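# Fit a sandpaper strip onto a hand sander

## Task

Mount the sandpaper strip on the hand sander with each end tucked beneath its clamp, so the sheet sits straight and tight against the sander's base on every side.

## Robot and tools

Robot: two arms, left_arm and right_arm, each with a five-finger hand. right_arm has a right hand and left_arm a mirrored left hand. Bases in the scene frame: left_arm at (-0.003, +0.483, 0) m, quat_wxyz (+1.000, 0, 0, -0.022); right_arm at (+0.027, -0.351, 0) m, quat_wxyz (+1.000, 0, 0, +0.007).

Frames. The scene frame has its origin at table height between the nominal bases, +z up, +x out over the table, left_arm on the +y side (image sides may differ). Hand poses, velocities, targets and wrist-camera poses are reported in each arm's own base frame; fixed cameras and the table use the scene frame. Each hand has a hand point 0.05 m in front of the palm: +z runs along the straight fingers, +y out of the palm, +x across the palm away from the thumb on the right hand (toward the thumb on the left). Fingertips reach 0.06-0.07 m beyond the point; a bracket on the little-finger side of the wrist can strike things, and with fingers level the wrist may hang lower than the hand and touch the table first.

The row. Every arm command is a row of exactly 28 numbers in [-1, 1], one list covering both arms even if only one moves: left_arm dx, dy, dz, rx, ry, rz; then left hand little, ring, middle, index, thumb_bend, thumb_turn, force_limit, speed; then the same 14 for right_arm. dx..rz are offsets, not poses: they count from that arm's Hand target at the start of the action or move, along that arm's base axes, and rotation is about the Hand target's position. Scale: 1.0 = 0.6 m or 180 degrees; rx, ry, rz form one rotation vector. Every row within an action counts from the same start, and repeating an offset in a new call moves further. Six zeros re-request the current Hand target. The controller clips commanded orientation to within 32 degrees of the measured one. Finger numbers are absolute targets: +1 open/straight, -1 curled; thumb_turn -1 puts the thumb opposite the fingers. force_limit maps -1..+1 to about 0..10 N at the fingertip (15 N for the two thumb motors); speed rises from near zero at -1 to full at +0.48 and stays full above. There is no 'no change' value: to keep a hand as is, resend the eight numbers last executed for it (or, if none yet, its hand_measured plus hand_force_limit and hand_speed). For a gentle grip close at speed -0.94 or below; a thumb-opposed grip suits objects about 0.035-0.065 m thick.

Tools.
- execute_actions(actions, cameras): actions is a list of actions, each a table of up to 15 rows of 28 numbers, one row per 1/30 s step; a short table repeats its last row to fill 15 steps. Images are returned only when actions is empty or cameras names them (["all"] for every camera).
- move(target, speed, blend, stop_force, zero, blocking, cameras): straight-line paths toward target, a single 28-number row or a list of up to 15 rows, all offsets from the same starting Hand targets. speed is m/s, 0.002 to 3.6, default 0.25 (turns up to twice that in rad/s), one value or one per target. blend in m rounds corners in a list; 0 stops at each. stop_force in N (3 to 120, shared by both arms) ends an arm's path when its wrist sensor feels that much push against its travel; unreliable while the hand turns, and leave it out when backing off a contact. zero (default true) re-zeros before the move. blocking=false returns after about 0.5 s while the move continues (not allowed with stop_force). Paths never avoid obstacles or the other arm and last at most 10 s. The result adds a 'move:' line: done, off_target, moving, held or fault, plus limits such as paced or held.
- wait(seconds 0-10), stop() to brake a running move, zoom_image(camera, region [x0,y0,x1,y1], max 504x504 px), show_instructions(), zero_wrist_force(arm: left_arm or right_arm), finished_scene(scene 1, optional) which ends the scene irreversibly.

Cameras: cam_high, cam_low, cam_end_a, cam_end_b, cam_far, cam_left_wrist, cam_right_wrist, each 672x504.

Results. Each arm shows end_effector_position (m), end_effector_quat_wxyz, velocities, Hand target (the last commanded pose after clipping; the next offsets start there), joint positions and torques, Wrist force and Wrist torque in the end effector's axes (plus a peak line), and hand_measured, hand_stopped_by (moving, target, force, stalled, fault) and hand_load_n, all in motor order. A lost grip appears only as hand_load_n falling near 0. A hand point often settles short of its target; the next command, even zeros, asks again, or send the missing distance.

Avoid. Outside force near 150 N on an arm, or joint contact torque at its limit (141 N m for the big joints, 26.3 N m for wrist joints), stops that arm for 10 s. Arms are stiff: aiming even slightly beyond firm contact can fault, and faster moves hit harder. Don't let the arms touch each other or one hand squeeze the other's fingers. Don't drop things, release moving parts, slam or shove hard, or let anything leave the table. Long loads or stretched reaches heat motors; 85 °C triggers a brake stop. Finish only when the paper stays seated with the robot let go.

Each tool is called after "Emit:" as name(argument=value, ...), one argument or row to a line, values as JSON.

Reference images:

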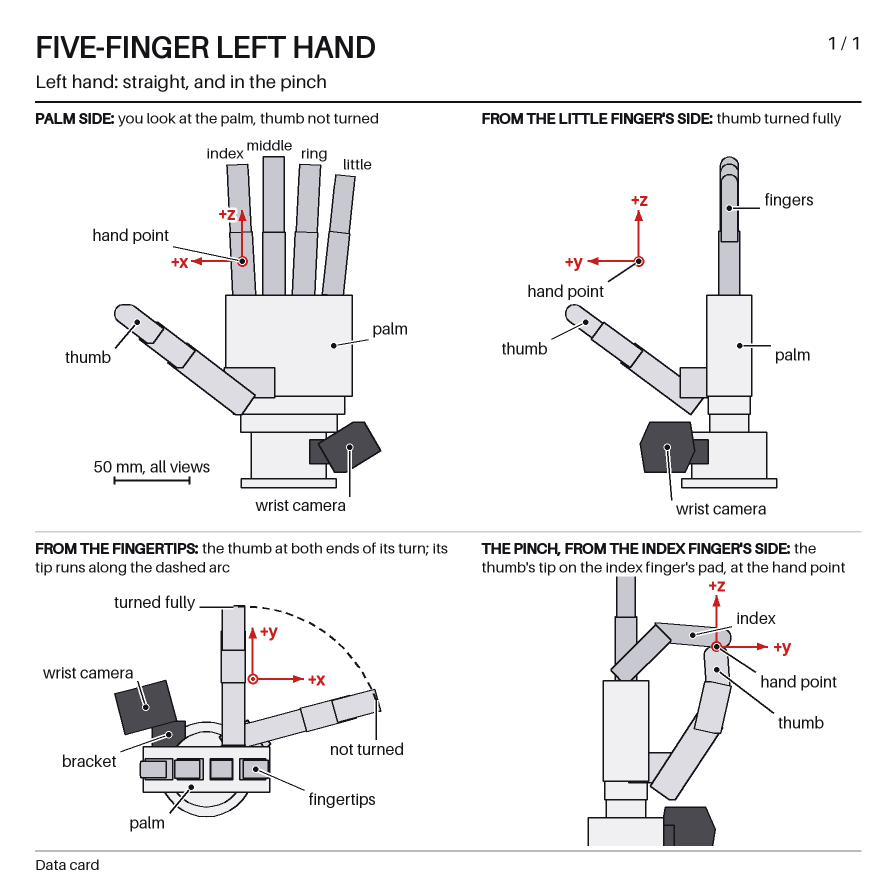

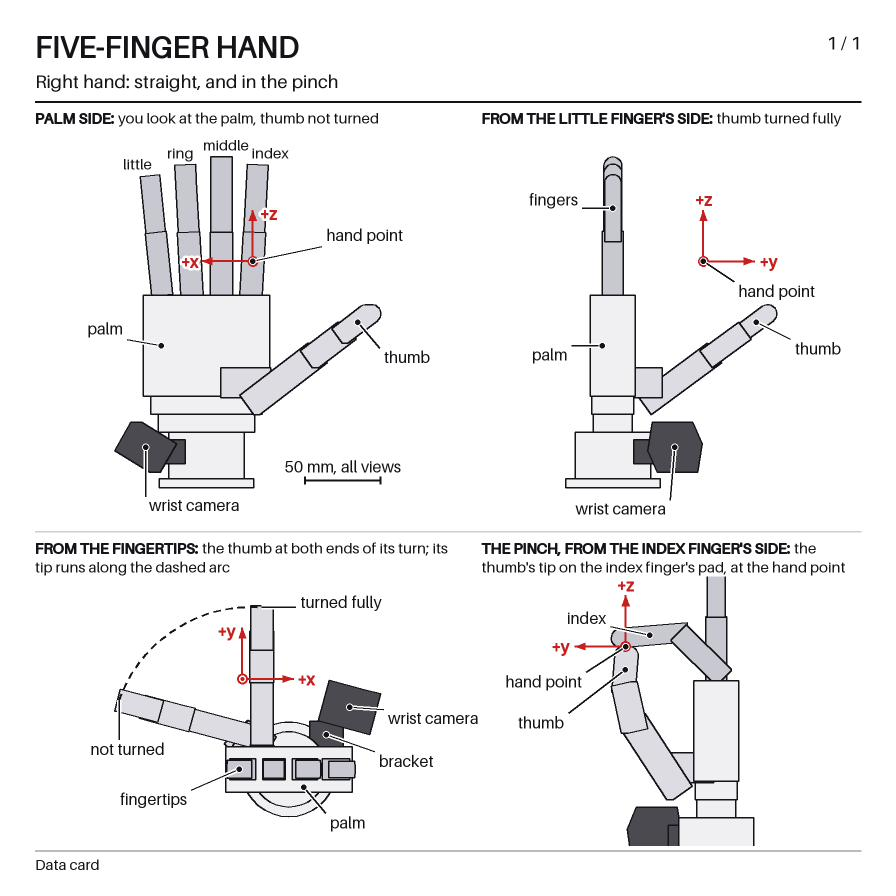

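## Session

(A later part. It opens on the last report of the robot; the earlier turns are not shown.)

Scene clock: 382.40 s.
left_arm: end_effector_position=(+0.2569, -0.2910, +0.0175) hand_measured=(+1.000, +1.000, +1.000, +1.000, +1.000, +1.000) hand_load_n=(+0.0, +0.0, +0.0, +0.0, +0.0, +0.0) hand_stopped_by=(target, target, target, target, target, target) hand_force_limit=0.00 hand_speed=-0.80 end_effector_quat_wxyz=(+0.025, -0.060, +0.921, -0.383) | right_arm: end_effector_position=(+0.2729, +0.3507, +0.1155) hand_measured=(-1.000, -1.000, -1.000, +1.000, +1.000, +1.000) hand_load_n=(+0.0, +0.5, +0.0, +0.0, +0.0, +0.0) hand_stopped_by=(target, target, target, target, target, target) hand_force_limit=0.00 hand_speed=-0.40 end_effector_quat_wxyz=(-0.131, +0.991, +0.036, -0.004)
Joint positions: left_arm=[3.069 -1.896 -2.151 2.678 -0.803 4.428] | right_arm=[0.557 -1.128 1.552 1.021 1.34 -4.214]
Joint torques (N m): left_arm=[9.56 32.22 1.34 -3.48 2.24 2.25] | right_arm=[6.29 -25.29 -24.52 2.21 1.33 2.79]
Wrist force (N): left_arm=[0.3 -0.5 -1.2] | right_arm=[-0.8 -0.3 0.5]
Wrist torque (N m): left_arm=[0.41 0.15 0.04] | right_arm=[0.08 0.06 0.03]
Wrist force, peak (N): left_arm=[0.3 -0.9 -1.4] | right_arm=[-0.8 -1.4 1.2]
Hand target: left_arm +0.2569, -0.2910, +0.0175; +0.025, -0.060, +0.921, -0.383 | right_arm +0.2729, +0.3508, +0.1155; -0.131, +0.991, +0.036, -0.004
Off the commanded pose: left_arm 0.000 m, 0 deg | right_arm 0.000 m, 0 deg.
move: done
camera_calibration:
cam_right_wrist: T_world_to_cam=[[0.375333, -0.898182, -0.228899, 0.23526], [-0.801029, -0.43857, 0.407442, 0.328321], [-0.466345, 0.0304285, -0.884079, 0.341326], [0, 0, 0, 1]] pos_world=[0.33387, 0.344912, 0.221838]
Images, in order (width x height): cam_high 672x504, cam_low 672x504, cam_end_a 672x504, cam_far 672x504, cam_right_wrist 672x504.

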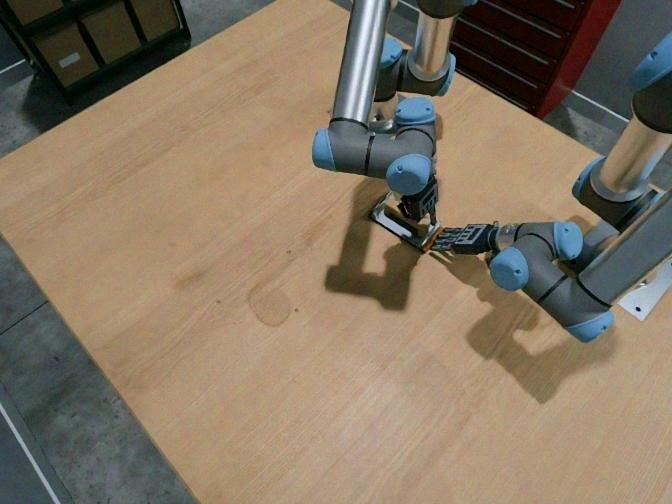

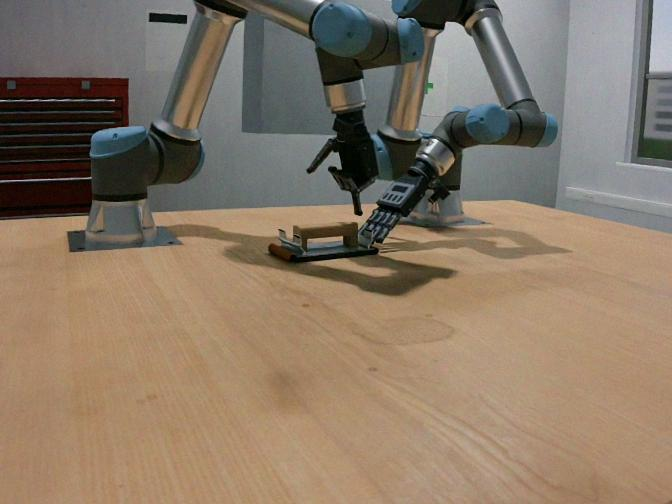

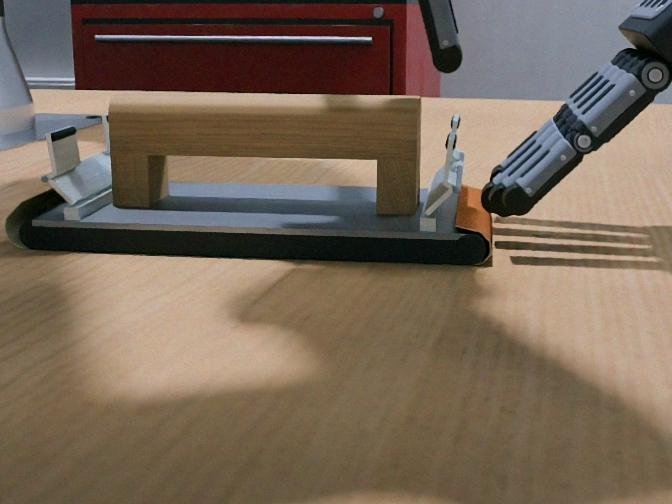

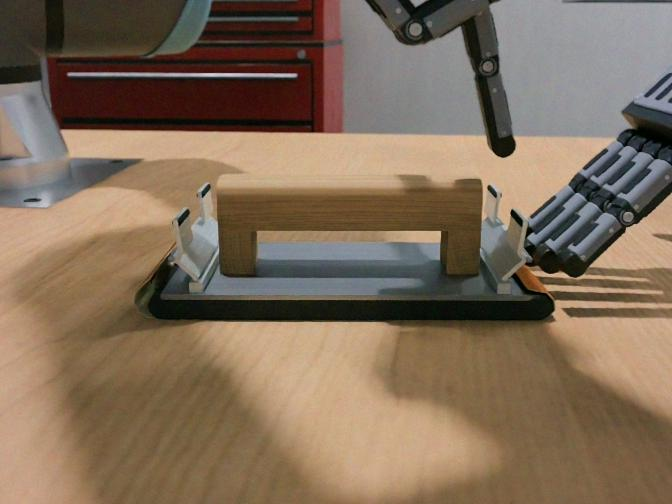

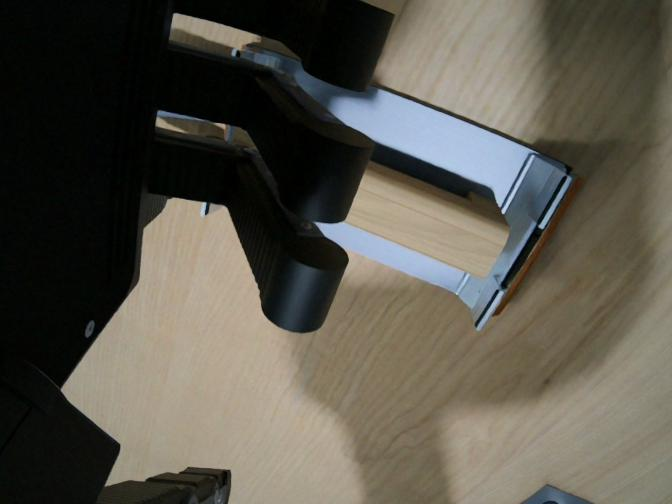

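Emit:
move(
  target=[
    [0,0,0,0,0,0,1,1,1,1,1,1,0,-0.8,-0.0088,0.005,0,0,0,0,-1,-1,-1,1,1,1,0,-0.4],
    [0,0,0,0,0,0,1,1,1,1,1,1,0,-0.8,-0.0088,0.005,-0.0417,0,0,0,-1,-1,-1,1,1,1,0,-0.4],
  ],
  speed=0.06,
  stop_force=4,
  cameras=["cam_end_a","cam_far","cam_high"],
)

Emit:
zoom_image(
  camera="cam_end_a",
  region=[400, 90, 600, 290],
)

Emit:
zoom_image(
  camera="cam_far",
  region=[440, 170, 640, 330],
)

Scene clock: 424.30 s.
left_arm: end_effector_position=(+0.2569, -0.2910, +0.0175) hand_measured=(+1.000, +1.000, +1.000, +1.000, +1.000, +1.000) hand_load_n=(+0.0, +0.0, +0.5, +0.0, +0.0, +0.0) hand_stopped_by=(target, target, target, target, target, target) hand_force_limit=0.00 hand_speed=-0.80 end_effector_quat_wxyz=(+0.025, -0.060, +0.921, -0.383) | right_arm: end_effector_position=(+0.2676, +0.3538, +0.0905) hand_measured=(-1.000, -1.000, -1.000, +1.000, +1.000, +1.000) hand_load_n=(+0.0, +0.0, +0.0, -0.5, -0.5, +0.0) hand_stopped_by=(target, target, target, target, target, target) hand_force_limit=0.00 hand_speed=-0.40 end_effector_quat_wxyz=(-0.131, +0.991, +0.036, -0.004)
Joint positions: left_arm=[3.069 -1.896 -2.151 2.678 -0.803 4.428] | right_arm=[0.569 -1.105 1.587 0.961 1.341 -4.201]
Joint torques (N m): left_arm=[9.71 32.17 0.83 -3.45 2.21 2.23] | right_arm=[6.2 -24.14 -6.99 0.2 1.14 2.61]
Wrist force (N): left_arm=[0.5 -0.6 -1.0] | right_arm=[-0.8 -0.7 0.5]
Wrist torque (N m): left_arm=[0.40 0.13 0.05] | right_arm=[0.01 0.05 0.01]
Wrist force, peak (N): left_arm=[0.4 -0.7 -1.6] | right_arm=[-1.0 -0.9 0.6]
Hand target: left_arm +0.2569, -0.2910, +0.0175; +0.025, -0.060, +0.921, -0.383 | right_arm +0.2676, +0.3538, +0.0905; -0.131, +0.991, +0.036, -0.004
Off the commanded pose: left_arm 0.000 m, 0 deg | right_arm 0.000 m, 0 deg.
move: done
Images, in order (width x height): cam_high 672x504, cam_end_a 672x504, cam_far 672x504.

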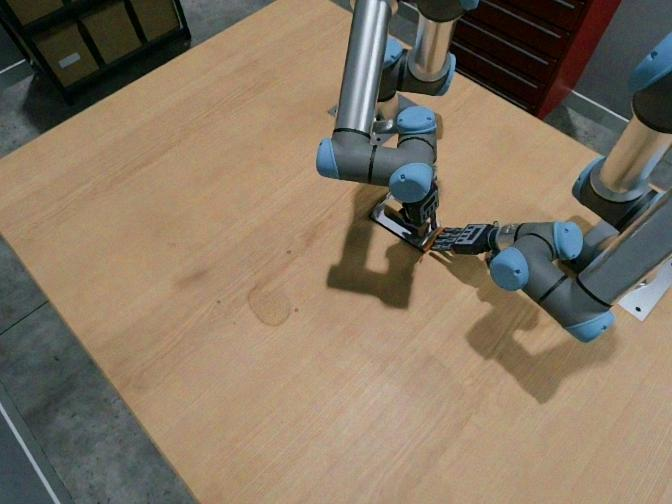

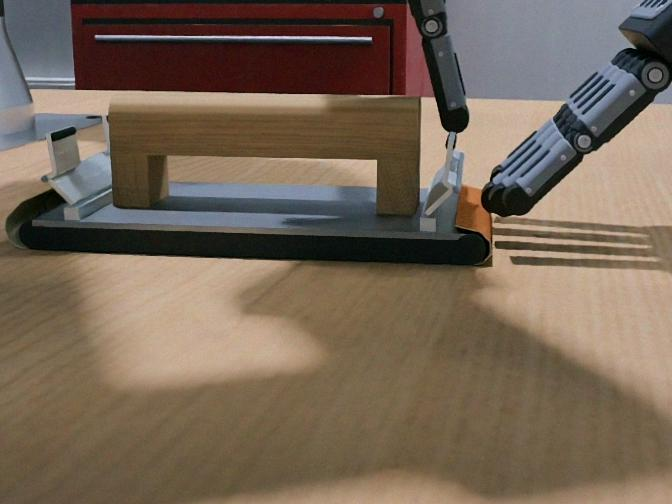

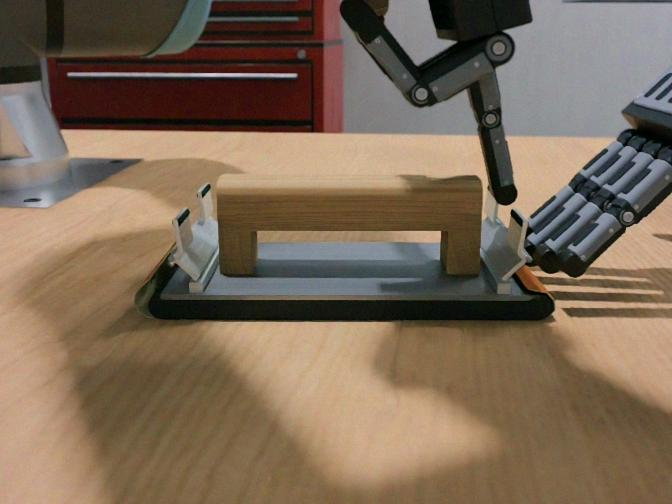

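Scaled by 2.520 from the camera's 672x504 image, which has a finer 960x720 frame.

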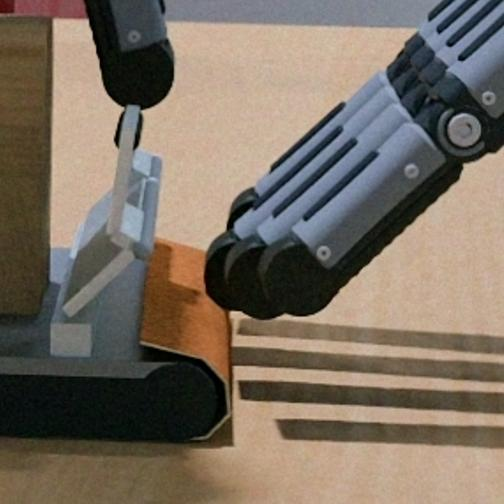

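Scaled by 2.520 from the camera's 672x504 image, which has a finer 960x720 frame.

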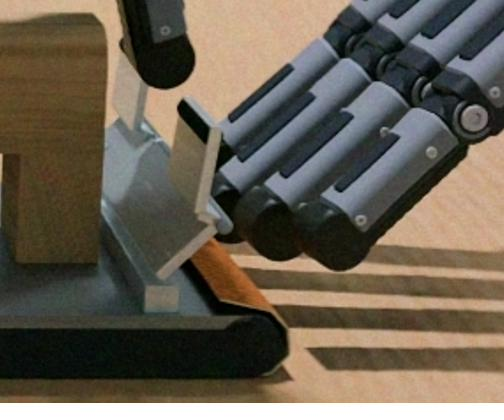

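Emit:
move(
  target=[0,0,0,0,0,0,1,1,1,1,1,1,0,-0.8,-0.0005,0.0067,-0.05,0,0,0,-1,-1,-1,1,1,1,0,-0.4],
  speed=0.03,
  stop_force=4,
  cameras=["cam_end_a","cam_far"],
)

Emit:
zoom_image(
  camera="cam_end_a",
  region=[400, 90, 600, 290],
)

Emit:
zoom_image(
  camera="cam_far",
  region=[440, 170, 640, 330],
)

Scene clock: 434.87 s.
left_arm: end_effector_position=(+0.2569, -0.2910, +0.0175) hand_measured=(+1.000, +1.000, +1.000, +1.000, +1.000, +1.000) hand_load_n=(+0.0, +0.0, +0.0, +0.0, +0.0, +0.0) hand_stopped_by=(target, target, target, target, target, target) hand_force_limit=0.00 hand_speed=-0.80 end_effector_quat_wxyz=(+0.025, -0.060, +0.921, -0.383) | right_arm: end_effector_position=(+0.2675, +0.3556, +0.0770) hand_measured=(-1.000, -1.000, -1.000, +1.000, +1.000, +1.000) hand_load_n=(+0.0, +0.0, +0.0, +0.0, +0.0, +0.0) hand_stopped_by=(target, target, target, target, target, target) hand_force_limit=0.00 hand_speed=-0.40 end_effector_quat_wxyz=(-0.131, +0.991, +0.036, -0.004)
Joint positions: left_arm=[3.069 -1.896 -2.151 2.678 -0.803 4.428] | right_arm=[0.573 -1.087 1.598 0.931 1.342 -4.197]
Joint torques (N m): left_arm=[9.82 32.4 1.19 -3.42 2.15 2.21] | right_arm=[-6.52 -50.6 -23.45 4.58 0.31 -2.56]
Wrist force (N): left_arm=[0.3 -0.6 -1.0] | right_arm=[-0.6 -0.7 -2.7]
Wrist torque (N m): left_arm=[0.38 0.15 0.04] | right_arm=[0.24 0.10 0.05]
Wrist force, peak (N): left_arm=[0.3 -0.5 -1.6] | right_arm=[-0.2 -8.6 -13.6]
Hand target: left_arm +0.2569, -0.2910, +0.0175; +0.025, -0.060, +0.921, -0.383 | right_arm +0.2675, +0.3556, +0.0770; -0.131, +0.991, +0.036, -0.004 (not the last commanded pose)
Off the commanded pose: left_arm 0.000 m, 0 deg | right_arm 0.017 m, 0 deg.
move: contact (right_arm)
Images, in order (width x height): cam_end_a 672x504, cam_far 672x504.

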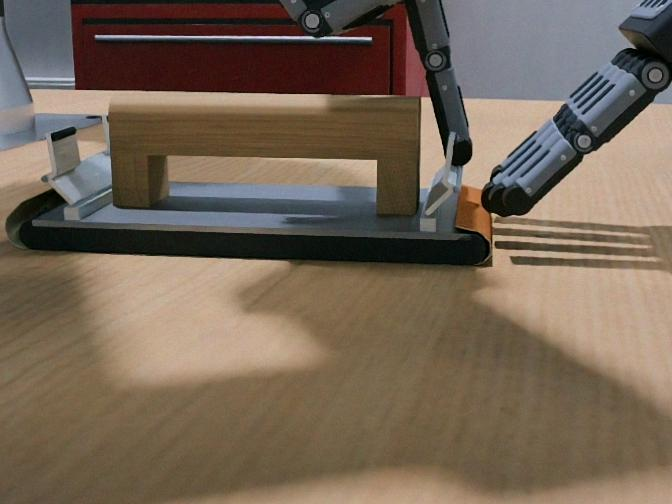

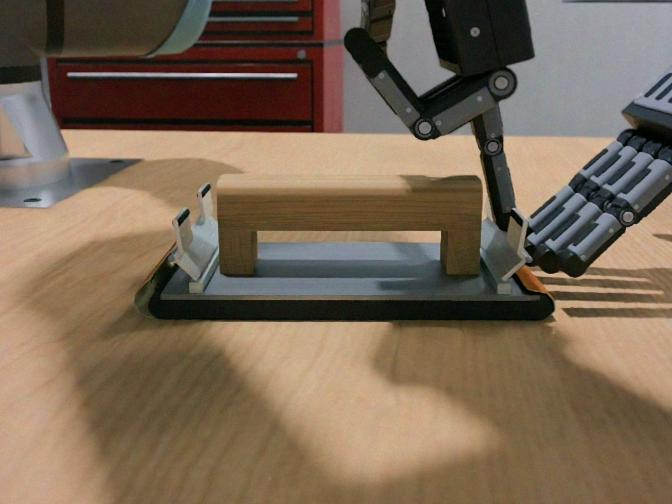

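Scaled by 2.520 from the camera's 672x504 image, which has a finer 960x720 frame.

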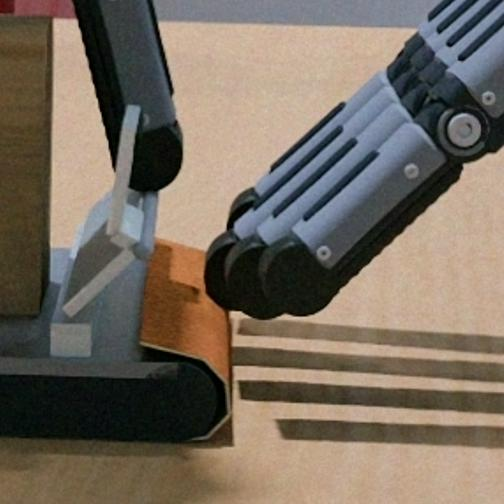

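Scaled by 2.520 from the camera's 672x504 image, which has a finer 960x720 frame.

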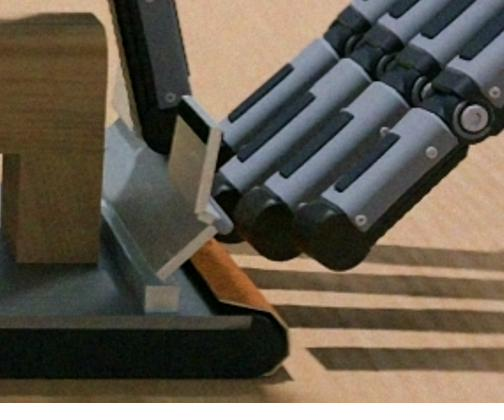

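Emit:
move(
  target=[0,0,0,0,0,0,1,1,1,1,1,1,0,-0.8,-0.0005,0.0060,-0.0100,0,0,0,-1,-1,-1,1,1,1,0,-0.4],
  speed=0.006,
  stop_force=14,
  zero=false,
  cameras=["cam_end_a","cam_far"],
)

Emit:
zoom_image(
  camera="cam_end_a",
  region=[400, 90, 600, 290],
)

Emit:
zoom_image(
  camera="cam_far",
  region=[440, 170, 640, 330],
)

Scene clock: 460.87 s.
left_arm: end_effector_position=(+0.2569, -0.2910, +0.0175) hand_measured=(+1.000, +1.000, +1.000, +1.000, +1.000, +1.000) hand_load_n=(+0.0, +0.0, +0.0, +0.0, +0.0, +0.0) hand_stopped_by=(target, target, target, target, target, target) hand_force_limit=0.00 hand_speed=-0.80 end_effector_quat_wxyz=(+0.025, -0.060, +0.921, -0.383) | right_arm: end_effector_position=(+0.2672, +0.3592, +0.0710) hand_measured=(-1.000, -1.000, -1.000, +1.000, +1.000, +1.000) hand_load_n=(+0.0, +0.0, +0.0, +0.0, +0.0, +0.0) hand_stopped_by=(target, target, target, target, target, target) hand_force_limit=0.00 hand_speed=-0.40 end_effector_quat_wxyz=(-0.131, +0.991, +0.036, -0.004)
Joint positions: left_arm=[3.069 -1.896 -2.152 2.678 -0.803 4.428] | right_arm=[0.58 -1.075 1.596 0.919 1.343 -4.19]
Joint torques (N m): left_arm=[-7.23 18.51 20.52 -0.64 1.97 1.85] | right_arm=[6.15 -25.6 -24.86 0.34 1.26 2.69]
Wrist force (N): left_arm=[0.1 0.1 0.0] | right_arm=[-0.8 -0.7 0.5]
Wrist torque (N m): left_arm=[0.26 0.21 0.02] | right_arm=[-0.01 0.05 0.01]
Wrist force, peak (N): left_arm=[0.3 3.2 -0.9] | right_arm=[-0.5 -1.0 -11.5]
Hand target: left_arm +0.2569, -0.2910, +0.0175; +0.025, -0.060, +0.921, -0.383 | right_arm +0.2672, +0.3592, +0.0710; -0.131, +0.991, +0.036, -0.004
Off the commanded pose: left_arm 0.000 m, 0 deg | right_arm 0.000 m, 0 deg.
move: done
Images, in order (width x height): cam_end_a 672x504, cam_far 672x504.

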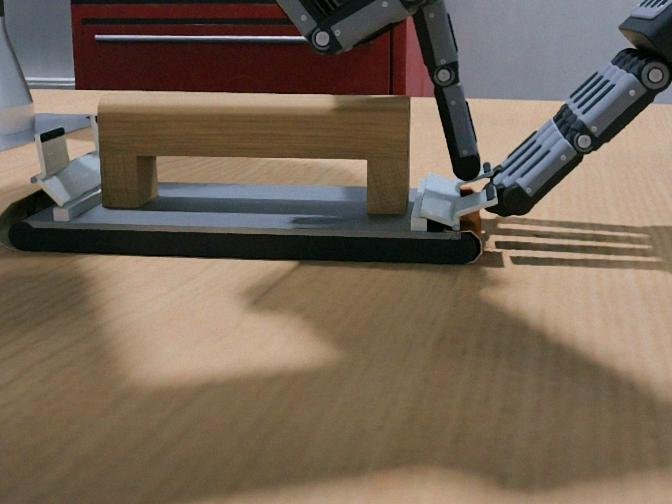

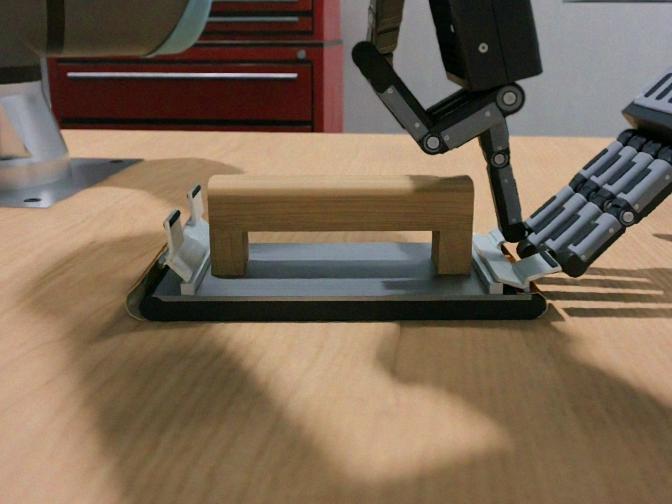

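Scaled by 2.520 from the camera's 672x504 image, which has a finer 960x720 frame.

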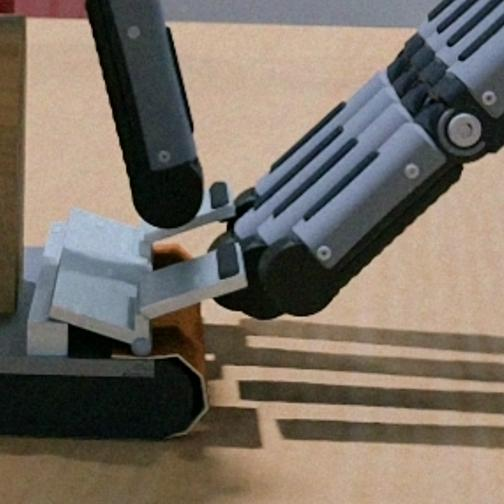

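Scaled by 2.520 from the camera's 672x504 image, which has a finer 960x720 frame.

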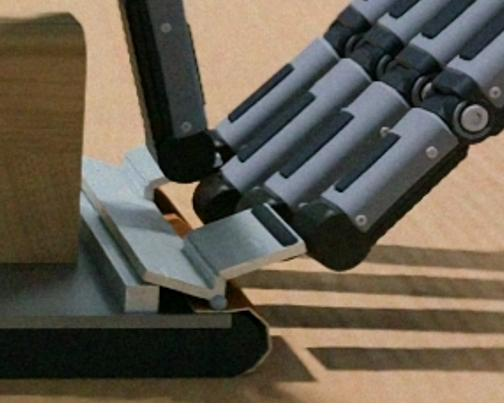

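Emit:
move(
  target=[-0.0131,0.0991,0,0,0,0,1,1,1,1,1,1,0,-0.8,0,0,0.13,0,0,0,-1,-1,-1,1,1,1,0,-0.4],
  speed=0.12,
  cameras=["cam_end_a","cam_far","cam_end_b","cam_low"],
)

Emit:
zoom_image(
  camera="cam_end_a",
  region=[380, 130, 520, 290],
)

Emit:
zoom_image(
  camera="cam_far",
  region=[440, 200, 580, 340],
)

Emit:
zoom_image(
  camera="cam_end_b",
  region=[270, 80, 480, 290],
)

Scene clock: 471.00 s.
left_arm: end_effector_position=(+0.2491, -0.2316, +0.0175) hand_measured=(+1.000, +1.000, +1.000, +1.000, +1.000, +1.000) hand_load_n=(+0.0, +0.0, +0.0, +0.0, +0.0, +0.0) hand_stopped_by=(target, target, target, target, target, target) hand_force_limit=0.00 hand_speed=-0.80 end_effector_quat_wxyz=(+0.025, -0.060, +0.921, -0.383) | right_arm: end_effector_position=(+0.2671, +0.3592, +0.1490) hand_measured=(-1.000, -1.000, -1.000, +1.000, +1.000, +1.000) hand_load_n=(+0.0, +0.0, +0.0, +0.0, +0.0, +0.0) hand_stopped_by=(target, target, target, target, target, target) hand_force_limit=0.00 hand_speed=-0.40 end_effector_quat_wxyz=(-0.131, +0.991, +0.036, -0.004)
Joint positions: left_arm=[3.297 -1.892 -2.257 2.554 -0.783 4.747] | right_arm=[0.58 -1.152 1.494 1.098 1.343 -4.19]
Joint torques (N m): left_arm=[9.15 14.44 -0.89 -4.13 2.55 2.73] | right_arm=[-6.08 -50.3 -25.97 5.02 -1.65 -2.55]
Wrist force (N): left_arm=[0.4 0.1 0.1] | right_arm=[-0.7 -0.4 0.5]
Wrist torque (N m): left_arm=[0.27 0.15 0.06] | right_arm=[0.04 0.03 0.05]
Wrist force, peak (N): left_arm=[0.8 0.5 0.0] | right_arm=[-0.9 -1.0 0.7]
Hand target: left_arm +0.2491, -0.2316, +0.0175; +0.025, -0.060, +0.921, -0.383 | right_arm +0.2672, +0.3592, +0.1490; -0.131, +0.991, +0.036, -0.004
Off the commanded pose: left_arm 0.000 m, 0 deg | right_arm 0.000 m, 0 deg.
move: done
Images, in order (width x height): cam_low 672x504, cam_end_a 672x504, cam_end_b 672x504, cam_far 672x504.

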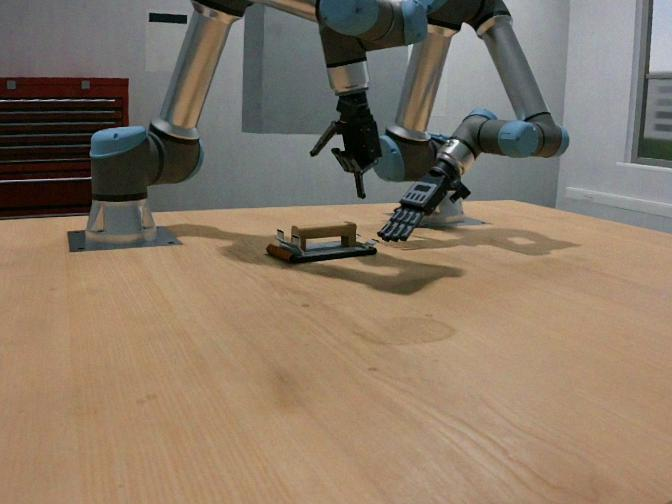

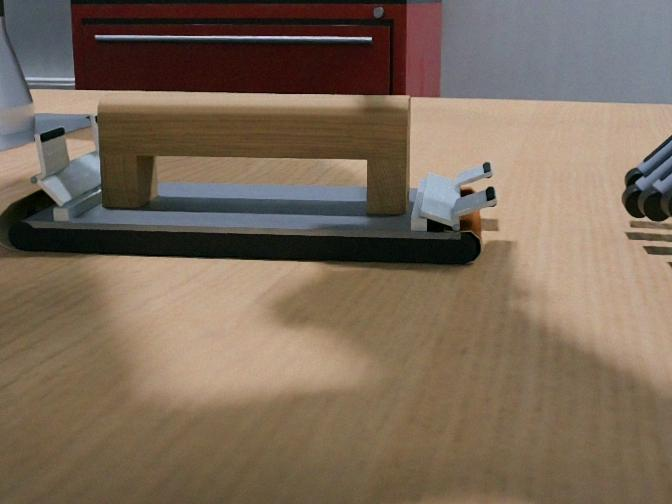

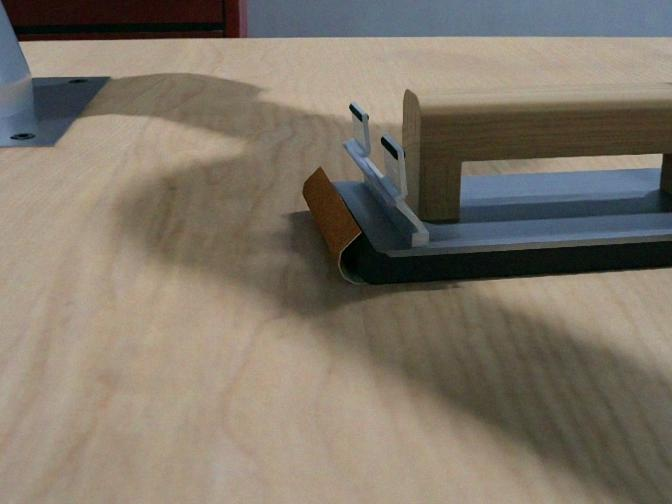

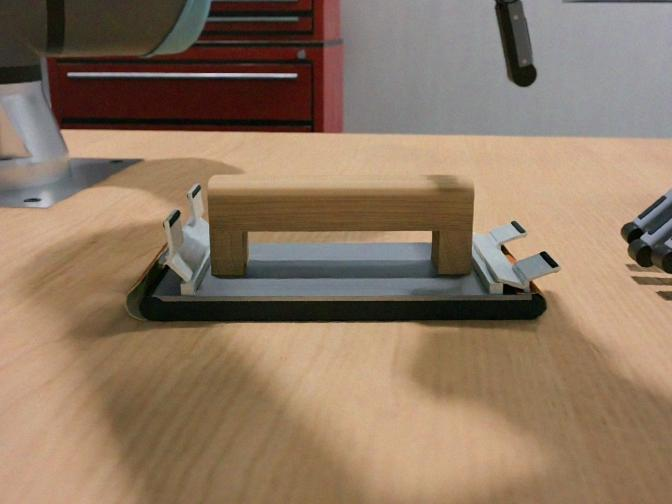

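Scaled by 3.150 from the camera's 672x504 image, which has a finer 960x720 frame.

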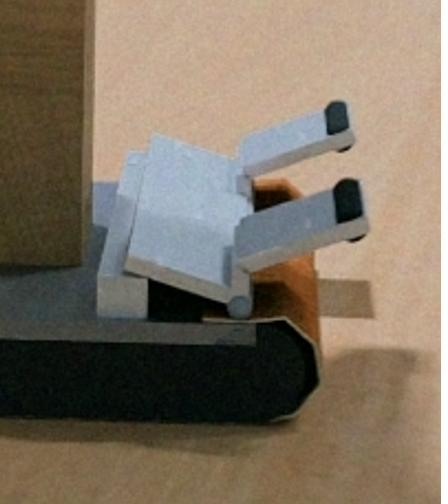

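Scaled by 3.600 from the camera's 672x504 image, which has a finer 960x720 frame.

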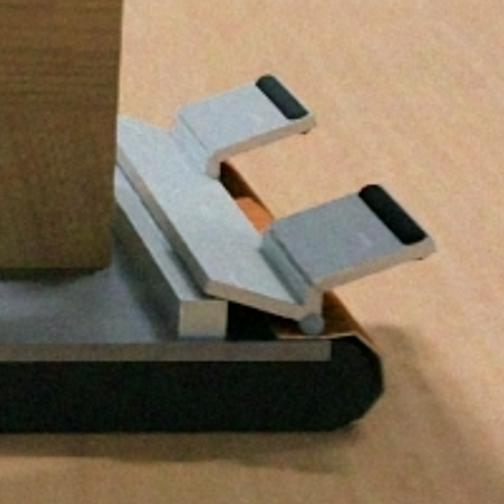

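Scaled by 2.400 from the camera's 672x504 image, which has a finer 960x720 frame.

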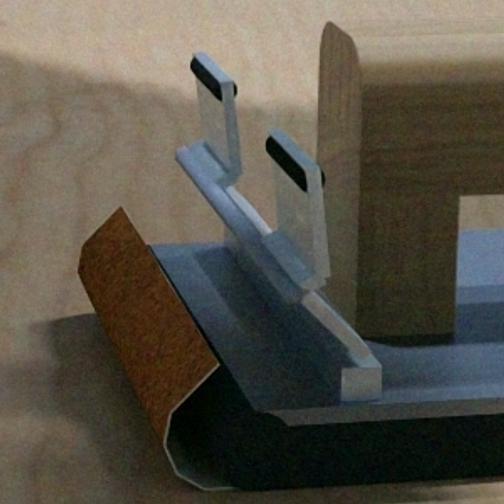

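Emit:
move(
  target=[
    [0.0348,-0.0307,0.2542,0.1652,0.0218,0,1,1,1,1,1,1,0,-0.8,-0.0087,-0.2653,0.0183,0.1662,0.0122,0.004,1,1,1,1,1,1,0,-0.4],
    [0.0348,-0.0307,0.2542,0.1652,0.0218,0,1,1,1,1,1,1,0,-0.8,-0.0153,-0.4153,-0.0817,0.1662,0.0122,0.004,1,1,1,1,1,1,0,-0.4],
    [0.0348,-0.0307,0.2542,0.1652,0.0218,0,1,1,1,1,1,1,0,-0.8,-0.0155,-0.3802,-0.2183,0.1662,0.0122,0.004,1,1,1,1,1,1,0,-0.4],
  ],
  speed=0.2,
  blend=[0.04,0.02,0],
  cameras=["cam_end_b","cam_far","cam_high","cam_right_wrist"],
)

Emit:
zoom_image(
  camera="cam_end_b",
  region=[220, 80, 480, 290],
)

Scene clock: 520.03 s.
left_arm: end_effector_position=(+0.2699, -0.2500, +0.1700) hand_measured=(+1.000, +1.000, +1.000, +1.000, +1.000, +1.000) hand_load_n=(+0.0, +0.0, +0.0, +0.0, +0.0, +0.0) hand_stopped_by=(target, target, target, target, target, target) hand_force_limit=0.00 hand_speed=-0.80 end_effector_quat_wxyz=(+0.009, -0.065, +0.989, -0.132) | right_arm: end_effector_position=(+0.2578, +0.1310, +0.0181) hand_measured=(+1.000, +1.000, +1.000, +1.000, +1.000, +1.000) hand_load_n=(+0.0, +0.0, +0.0, +0.0, +0.0, -0.5) hand_stopped_by=(target, target, target, target, target, target) hand_force_limit=0.00 hand_speed=-0.40 end_effector_quat_wxyz=(-0.383, +0.923, +0.040, -0.014)
Joint positions: left_arm=[2.824 -1.787 -1.716 2.049 -1.333 4.25] | right_arm=[-0.464 -1.119 2.24 0.928 0.92 -5.426]
Joint torques (N m): left_arm=[-11.91 18.25 28.12 -3.74 -0.98 -2.27] | right_arm=[5.52 -14.28 -15.61 0.86 -2.81 2.47]
Wrist force (N): left_arm=[0.2 0.1 -1.0] | right_arm=[-1.0 -0.4 0.5]
Wrist torque (N m): left_arm=[0.28 0.19 0.17] | right_arm=[-0.07 0.09 0.09]
Wrist force, peak (N): left_arm=[0.2 0.1 -1.6] | right_arm=[-0.7 -1.5 0.8]
Hand target: left_arm +0.2699, -0.2500, +0.1700; +0.009, -0.065, +0.989, -0.132 | right_arm +0.2579, +0.1310, +0.0180; -0.383, +0.923, +0.040, -0.014
Off the commanded pose: left_arm 0.000 m, 0 deg | right_arm 0.000 m, 0 deg.
move: done
camera_calibration:
cam_right_wrist: T_world_to_cam=[[0.367918, -0.656289, -0.658728, -0.000652838], [-0.78312, -0.600657, 0.161039, 0.280599], [-0.501358, 0.456614, -0.734945, 0.205325], [0, 0, 0, 1]] pos_world=[0.322925, 0.0743614, 0.105285]
Images, in order (width x height): cam_high 672x504, cam_end_b 672x504, cam_far 672x504, cam_right_wrist 672x504.

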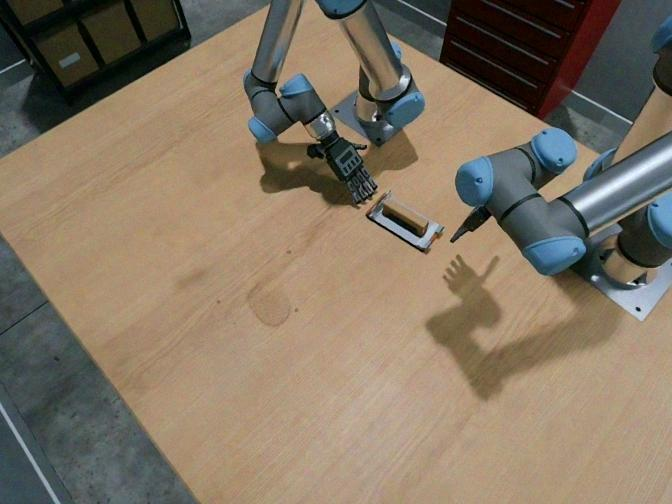

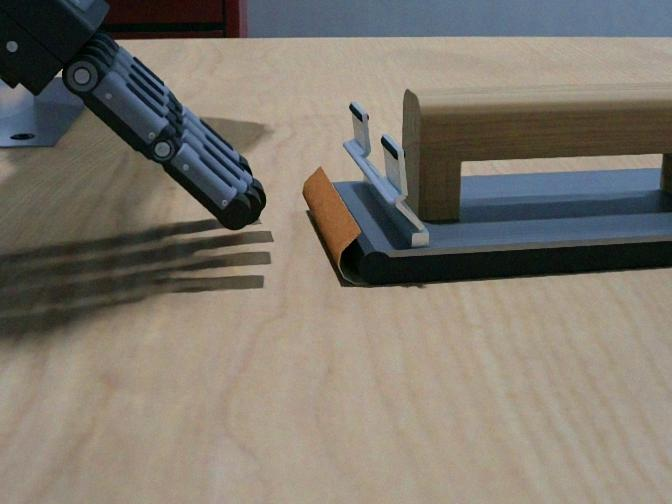

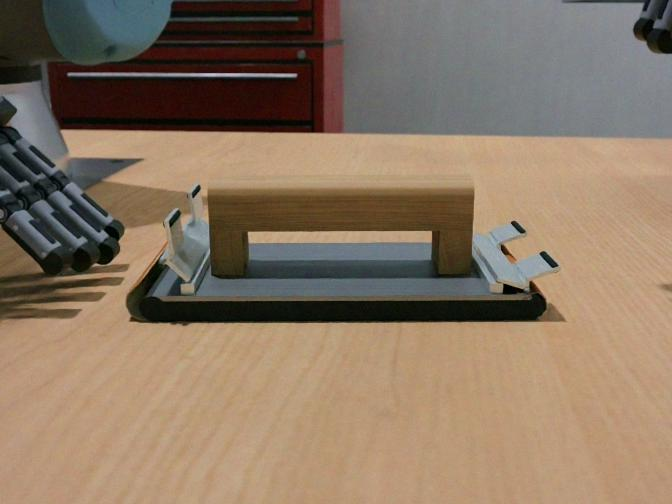

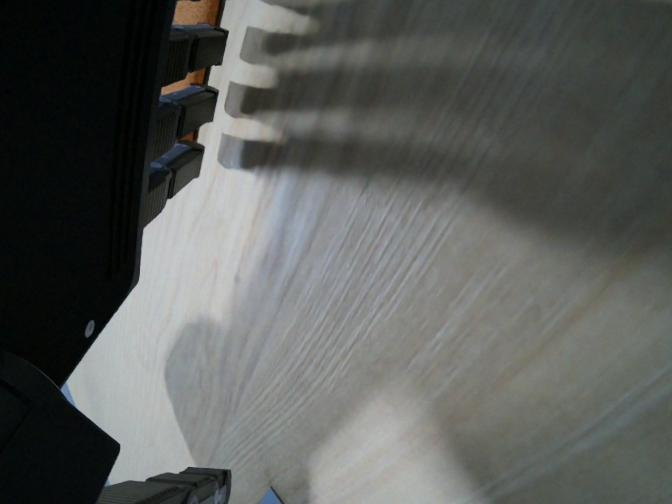

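Scaled by 1.938 from the camera's 672x504 image, which has a finer 960x720 frame.

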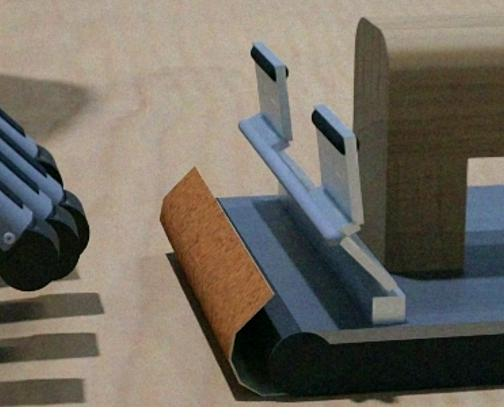

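Emit:
move(
  target=[
    [0,0,0,0,0,0,1,1,1,1,1,1,0,-0.8,-0.0083,-0.0007,-0.0033,0,0,0,1,1,1,1,1,1,0,-0.4],
    [0,0,0,0,0,0,1,1,1,1,1,1,0,-0.8,-0.0123,0.0458,-0.0033,0,0,0,1,1,1,1,1,1,0,-0.4],
  ],
  speed=0.03,
  stop_force=4,
  cameras=["cam_end_b","cam_far"],
)

Emit:
zoom_image(
  camera="cam_end_b",
  region=[250, 80, 480, 290],
)

Emit:
zoom_image(
  camera="cam_far",
  region=[60, 170, 260, 330],
)

Scene clock: 543.20 s.
left_arm: end_effector_position=(+0.2699, -0.2500, +0.1700) hand_measured=(+1.000, +1.000, +1.000, +1.000, +1.000, +1.000) hand_load_n=(+0.0, +0.0, +0.0, +0.0, +0.0, +0.0) hand_stopped_by=(target, target, target, target, target, target) hand_force_limit=0.00 hand_speed=-0.80 end_effector_quat_wxyz=(+0.009, -0.065, +0.989, -0.132) | right_arm: end_effector_position=(+0.2505, +0.1585, +0.0160) hand_measured=(+1.000, +1.000, +1.000, +1.000, +1.000, +1.000) hand_load_n=(+0.0, +0.0, -1.0, +0.0, +0.0, -0.5) hand_stopped_by=(target, target, target, target, target, target) hand_force_limit=0.00 hand_speed=-0.40 end_effector_quat_wxyz=(-0.383, +0.923, +0.040, -0.014)
Joint positions: left_arm=[2.824 -1.787 -1.716 2.049 -1.333 4.25] | right_arm=[-0.38 -1.134 2.251 0.872 0.884 -5.33]
Joint torques (N m): left_arm=[-11.49 17.79 27.3 -3.72 -1.1 -2.19] | right_arm=[6.76 -39.88 -14.7 0.62 -3.18 2.7]
Wrist force (N): left_arm=[0.1 0.0 -1.0] | right_arm=[-1.3 0.1 -3.2]
Wrist torque (N m): left_arm=[0.26 0.21 0.18] | right_arm=[0.12 0.11 0.08]
Wrist force, peak (N): left_arm=[0.5 0.3 -1.4] | right_arm=[-1.6 0.2 -3.5]
Hand target: left_arm +0.2699, -0.2500, +0.1700; +0.009, -0.065, +0.989, -0.132 | right_arm +0.2505, +0.1585, +0.0160; -0.383, +0.923, +0.040, -0.014
Off the commanded pose: left_arm 0.000 m, 0 deg | right_arm 0.000 m, 0 deg.
move: done
Images, in order (width x height): cam_end_b 672x504, cam_far 672x504.

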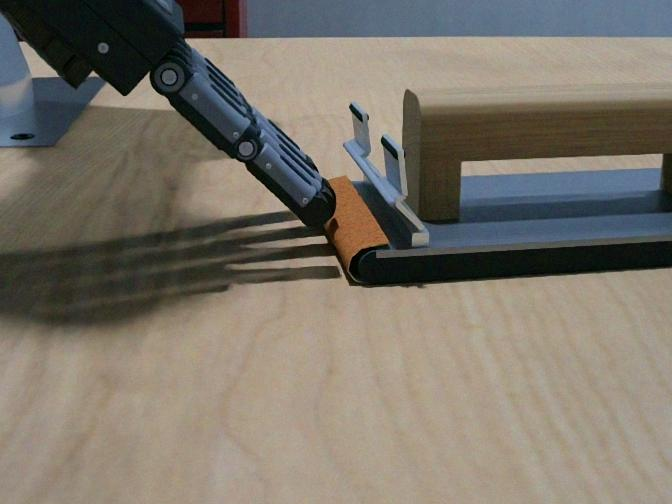

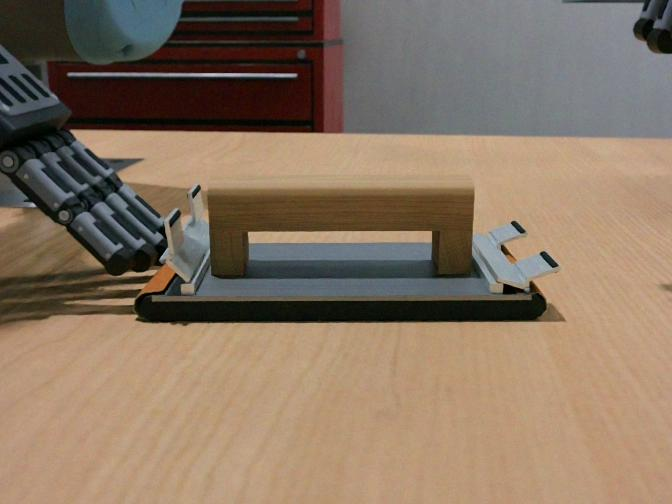

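Scaled by 2.191 from the camera's 672x504 image, which has a finer 960x720 frame.

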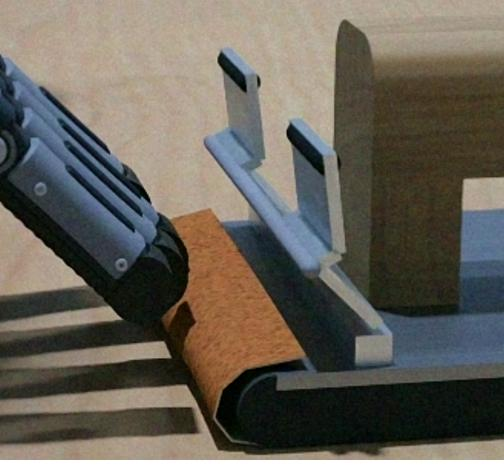

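Scaled by 2.520 from the camera's 672x504 image, which has a finer 960x720 frame.

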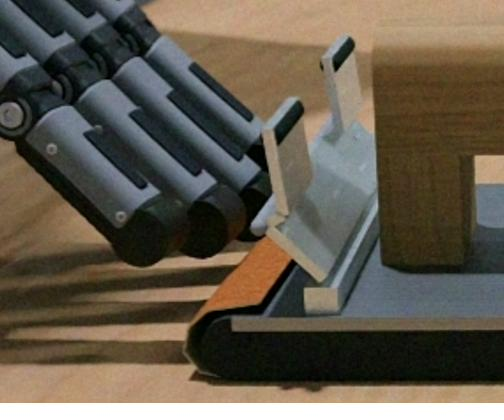

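Emit:
move(
  target=[0,0,0,0,0,0,1,1,1,1,1,1,0,-0.8,-0.0006,0.0067,0,0,0,0,1,1,1,1,1,1,0,-0.4],
  speed=0.02,
  stop_force=5,
  cameras=["cam_end_b","cam_far"],
)

Emit:
zoom_image(
  camera="cam_end_b",
  region=[250, 80, 480, 290],
)

Emit:
zoom_image(
  camera="cam_far",
  region=[60, 170, 260, 330],
)

Scene clock: 550.67 s.
left_arm: end_effector_position=(+0.2699, -0.2500, +0.1700) hand_measured=(+1.000, +1.000, +1.000, +1.000, +1.000, +1.000) hand_load_n=(+0.0, +0.0, +0.0, +0.0, -0.5, +0.0) hand_stopped_by=(target, target, target, target, target, target) hand_force_limit=0.00 hand_speed=-0.80 end_effector_quat_wxyz=(+0.009, -0.065, +0.989, -0.132) | right_arm: end_effector_position=(+0.2501, +0.1625, +0.0160) hand_measured=(+1.000, +1.000, +1.000, +1.000, +1.000, +1.000) hand_load_n=(+0.0, +0.0, -1.5, +0.0, +0.0, +0.0) hand_stopped_by=(target, target, target, target, target, target) hand_force_limit=0.00 hand_speed=-0.40 end_effector_quat_wxyz=(-0.383, +0.923, +0.040, -0.014)
Joint positions: left_arm=[2.824 -1.787 -1.716 2.049 -1.333 4.25] | right_arm=[-0.367 -1.136 2.249 0.865 0.879 -5.313]
Joint torques (N m): left_arm=[-11.66 17.85 27.64 -3.77 -0.97 -2.19] | right_arm=[7.52 -38.87 -15.92 0.58 -3.25 2.63]
Wrist force (N): left_arm=[0.4 0.0 -1.1] | right_arm=[-1.4 0.4 -4.0]
Wrist torque (N m): left_arm=[0.28 0.17 0.19] | right_arm=[0.15 0.16 0.08]
Wrist force, peak (N): left_arm=[0.4 0.2 -1.4] | right_arm=[-1.3 0.2 -4.3]
Hand target: left_arm +0.2699, -0.2500, +0.1700; +0.009, -0.065, +0.989, -0.132 | right_arm +0.2501, +0.1625, +0.0160; -0.383, +0.923, +0.040, -0.014
Off the commanded pose: left_arm 0.000 m, 0 deg | right_arm 0.000 m, 0 deg.
move: done
Images, in order (width x height): cam_end_b 672x504, cam_far 672x504.

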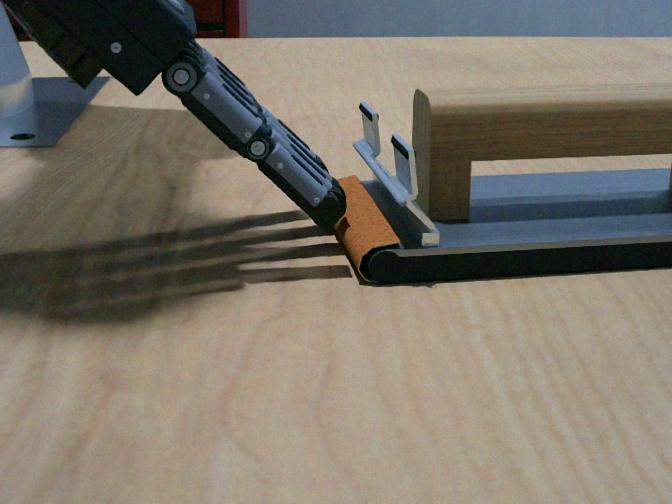

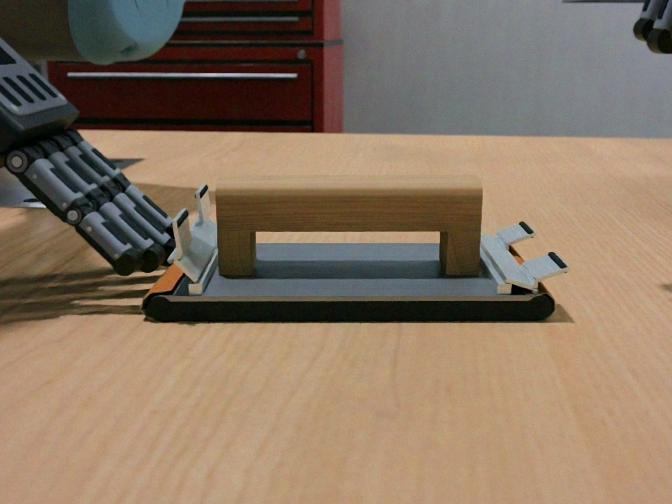

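Scaled by 2.191 from the camera's 672x504 image, which has a finer 960x720 frame.

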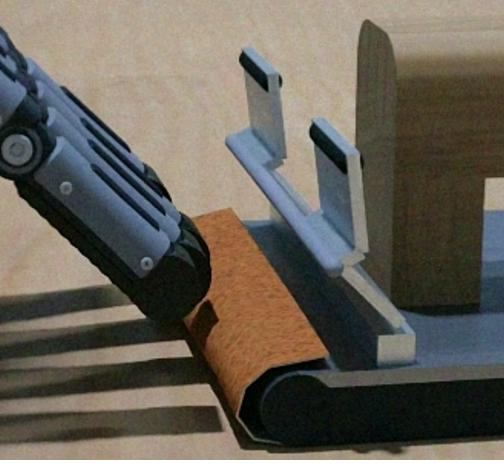

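Scaled by 2.520 from the camera's 672x504 image, which has a finer 960x720 frame.

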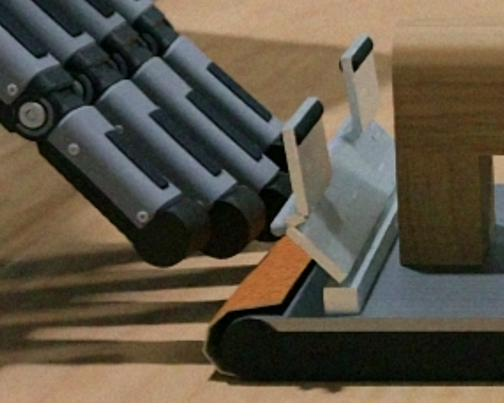

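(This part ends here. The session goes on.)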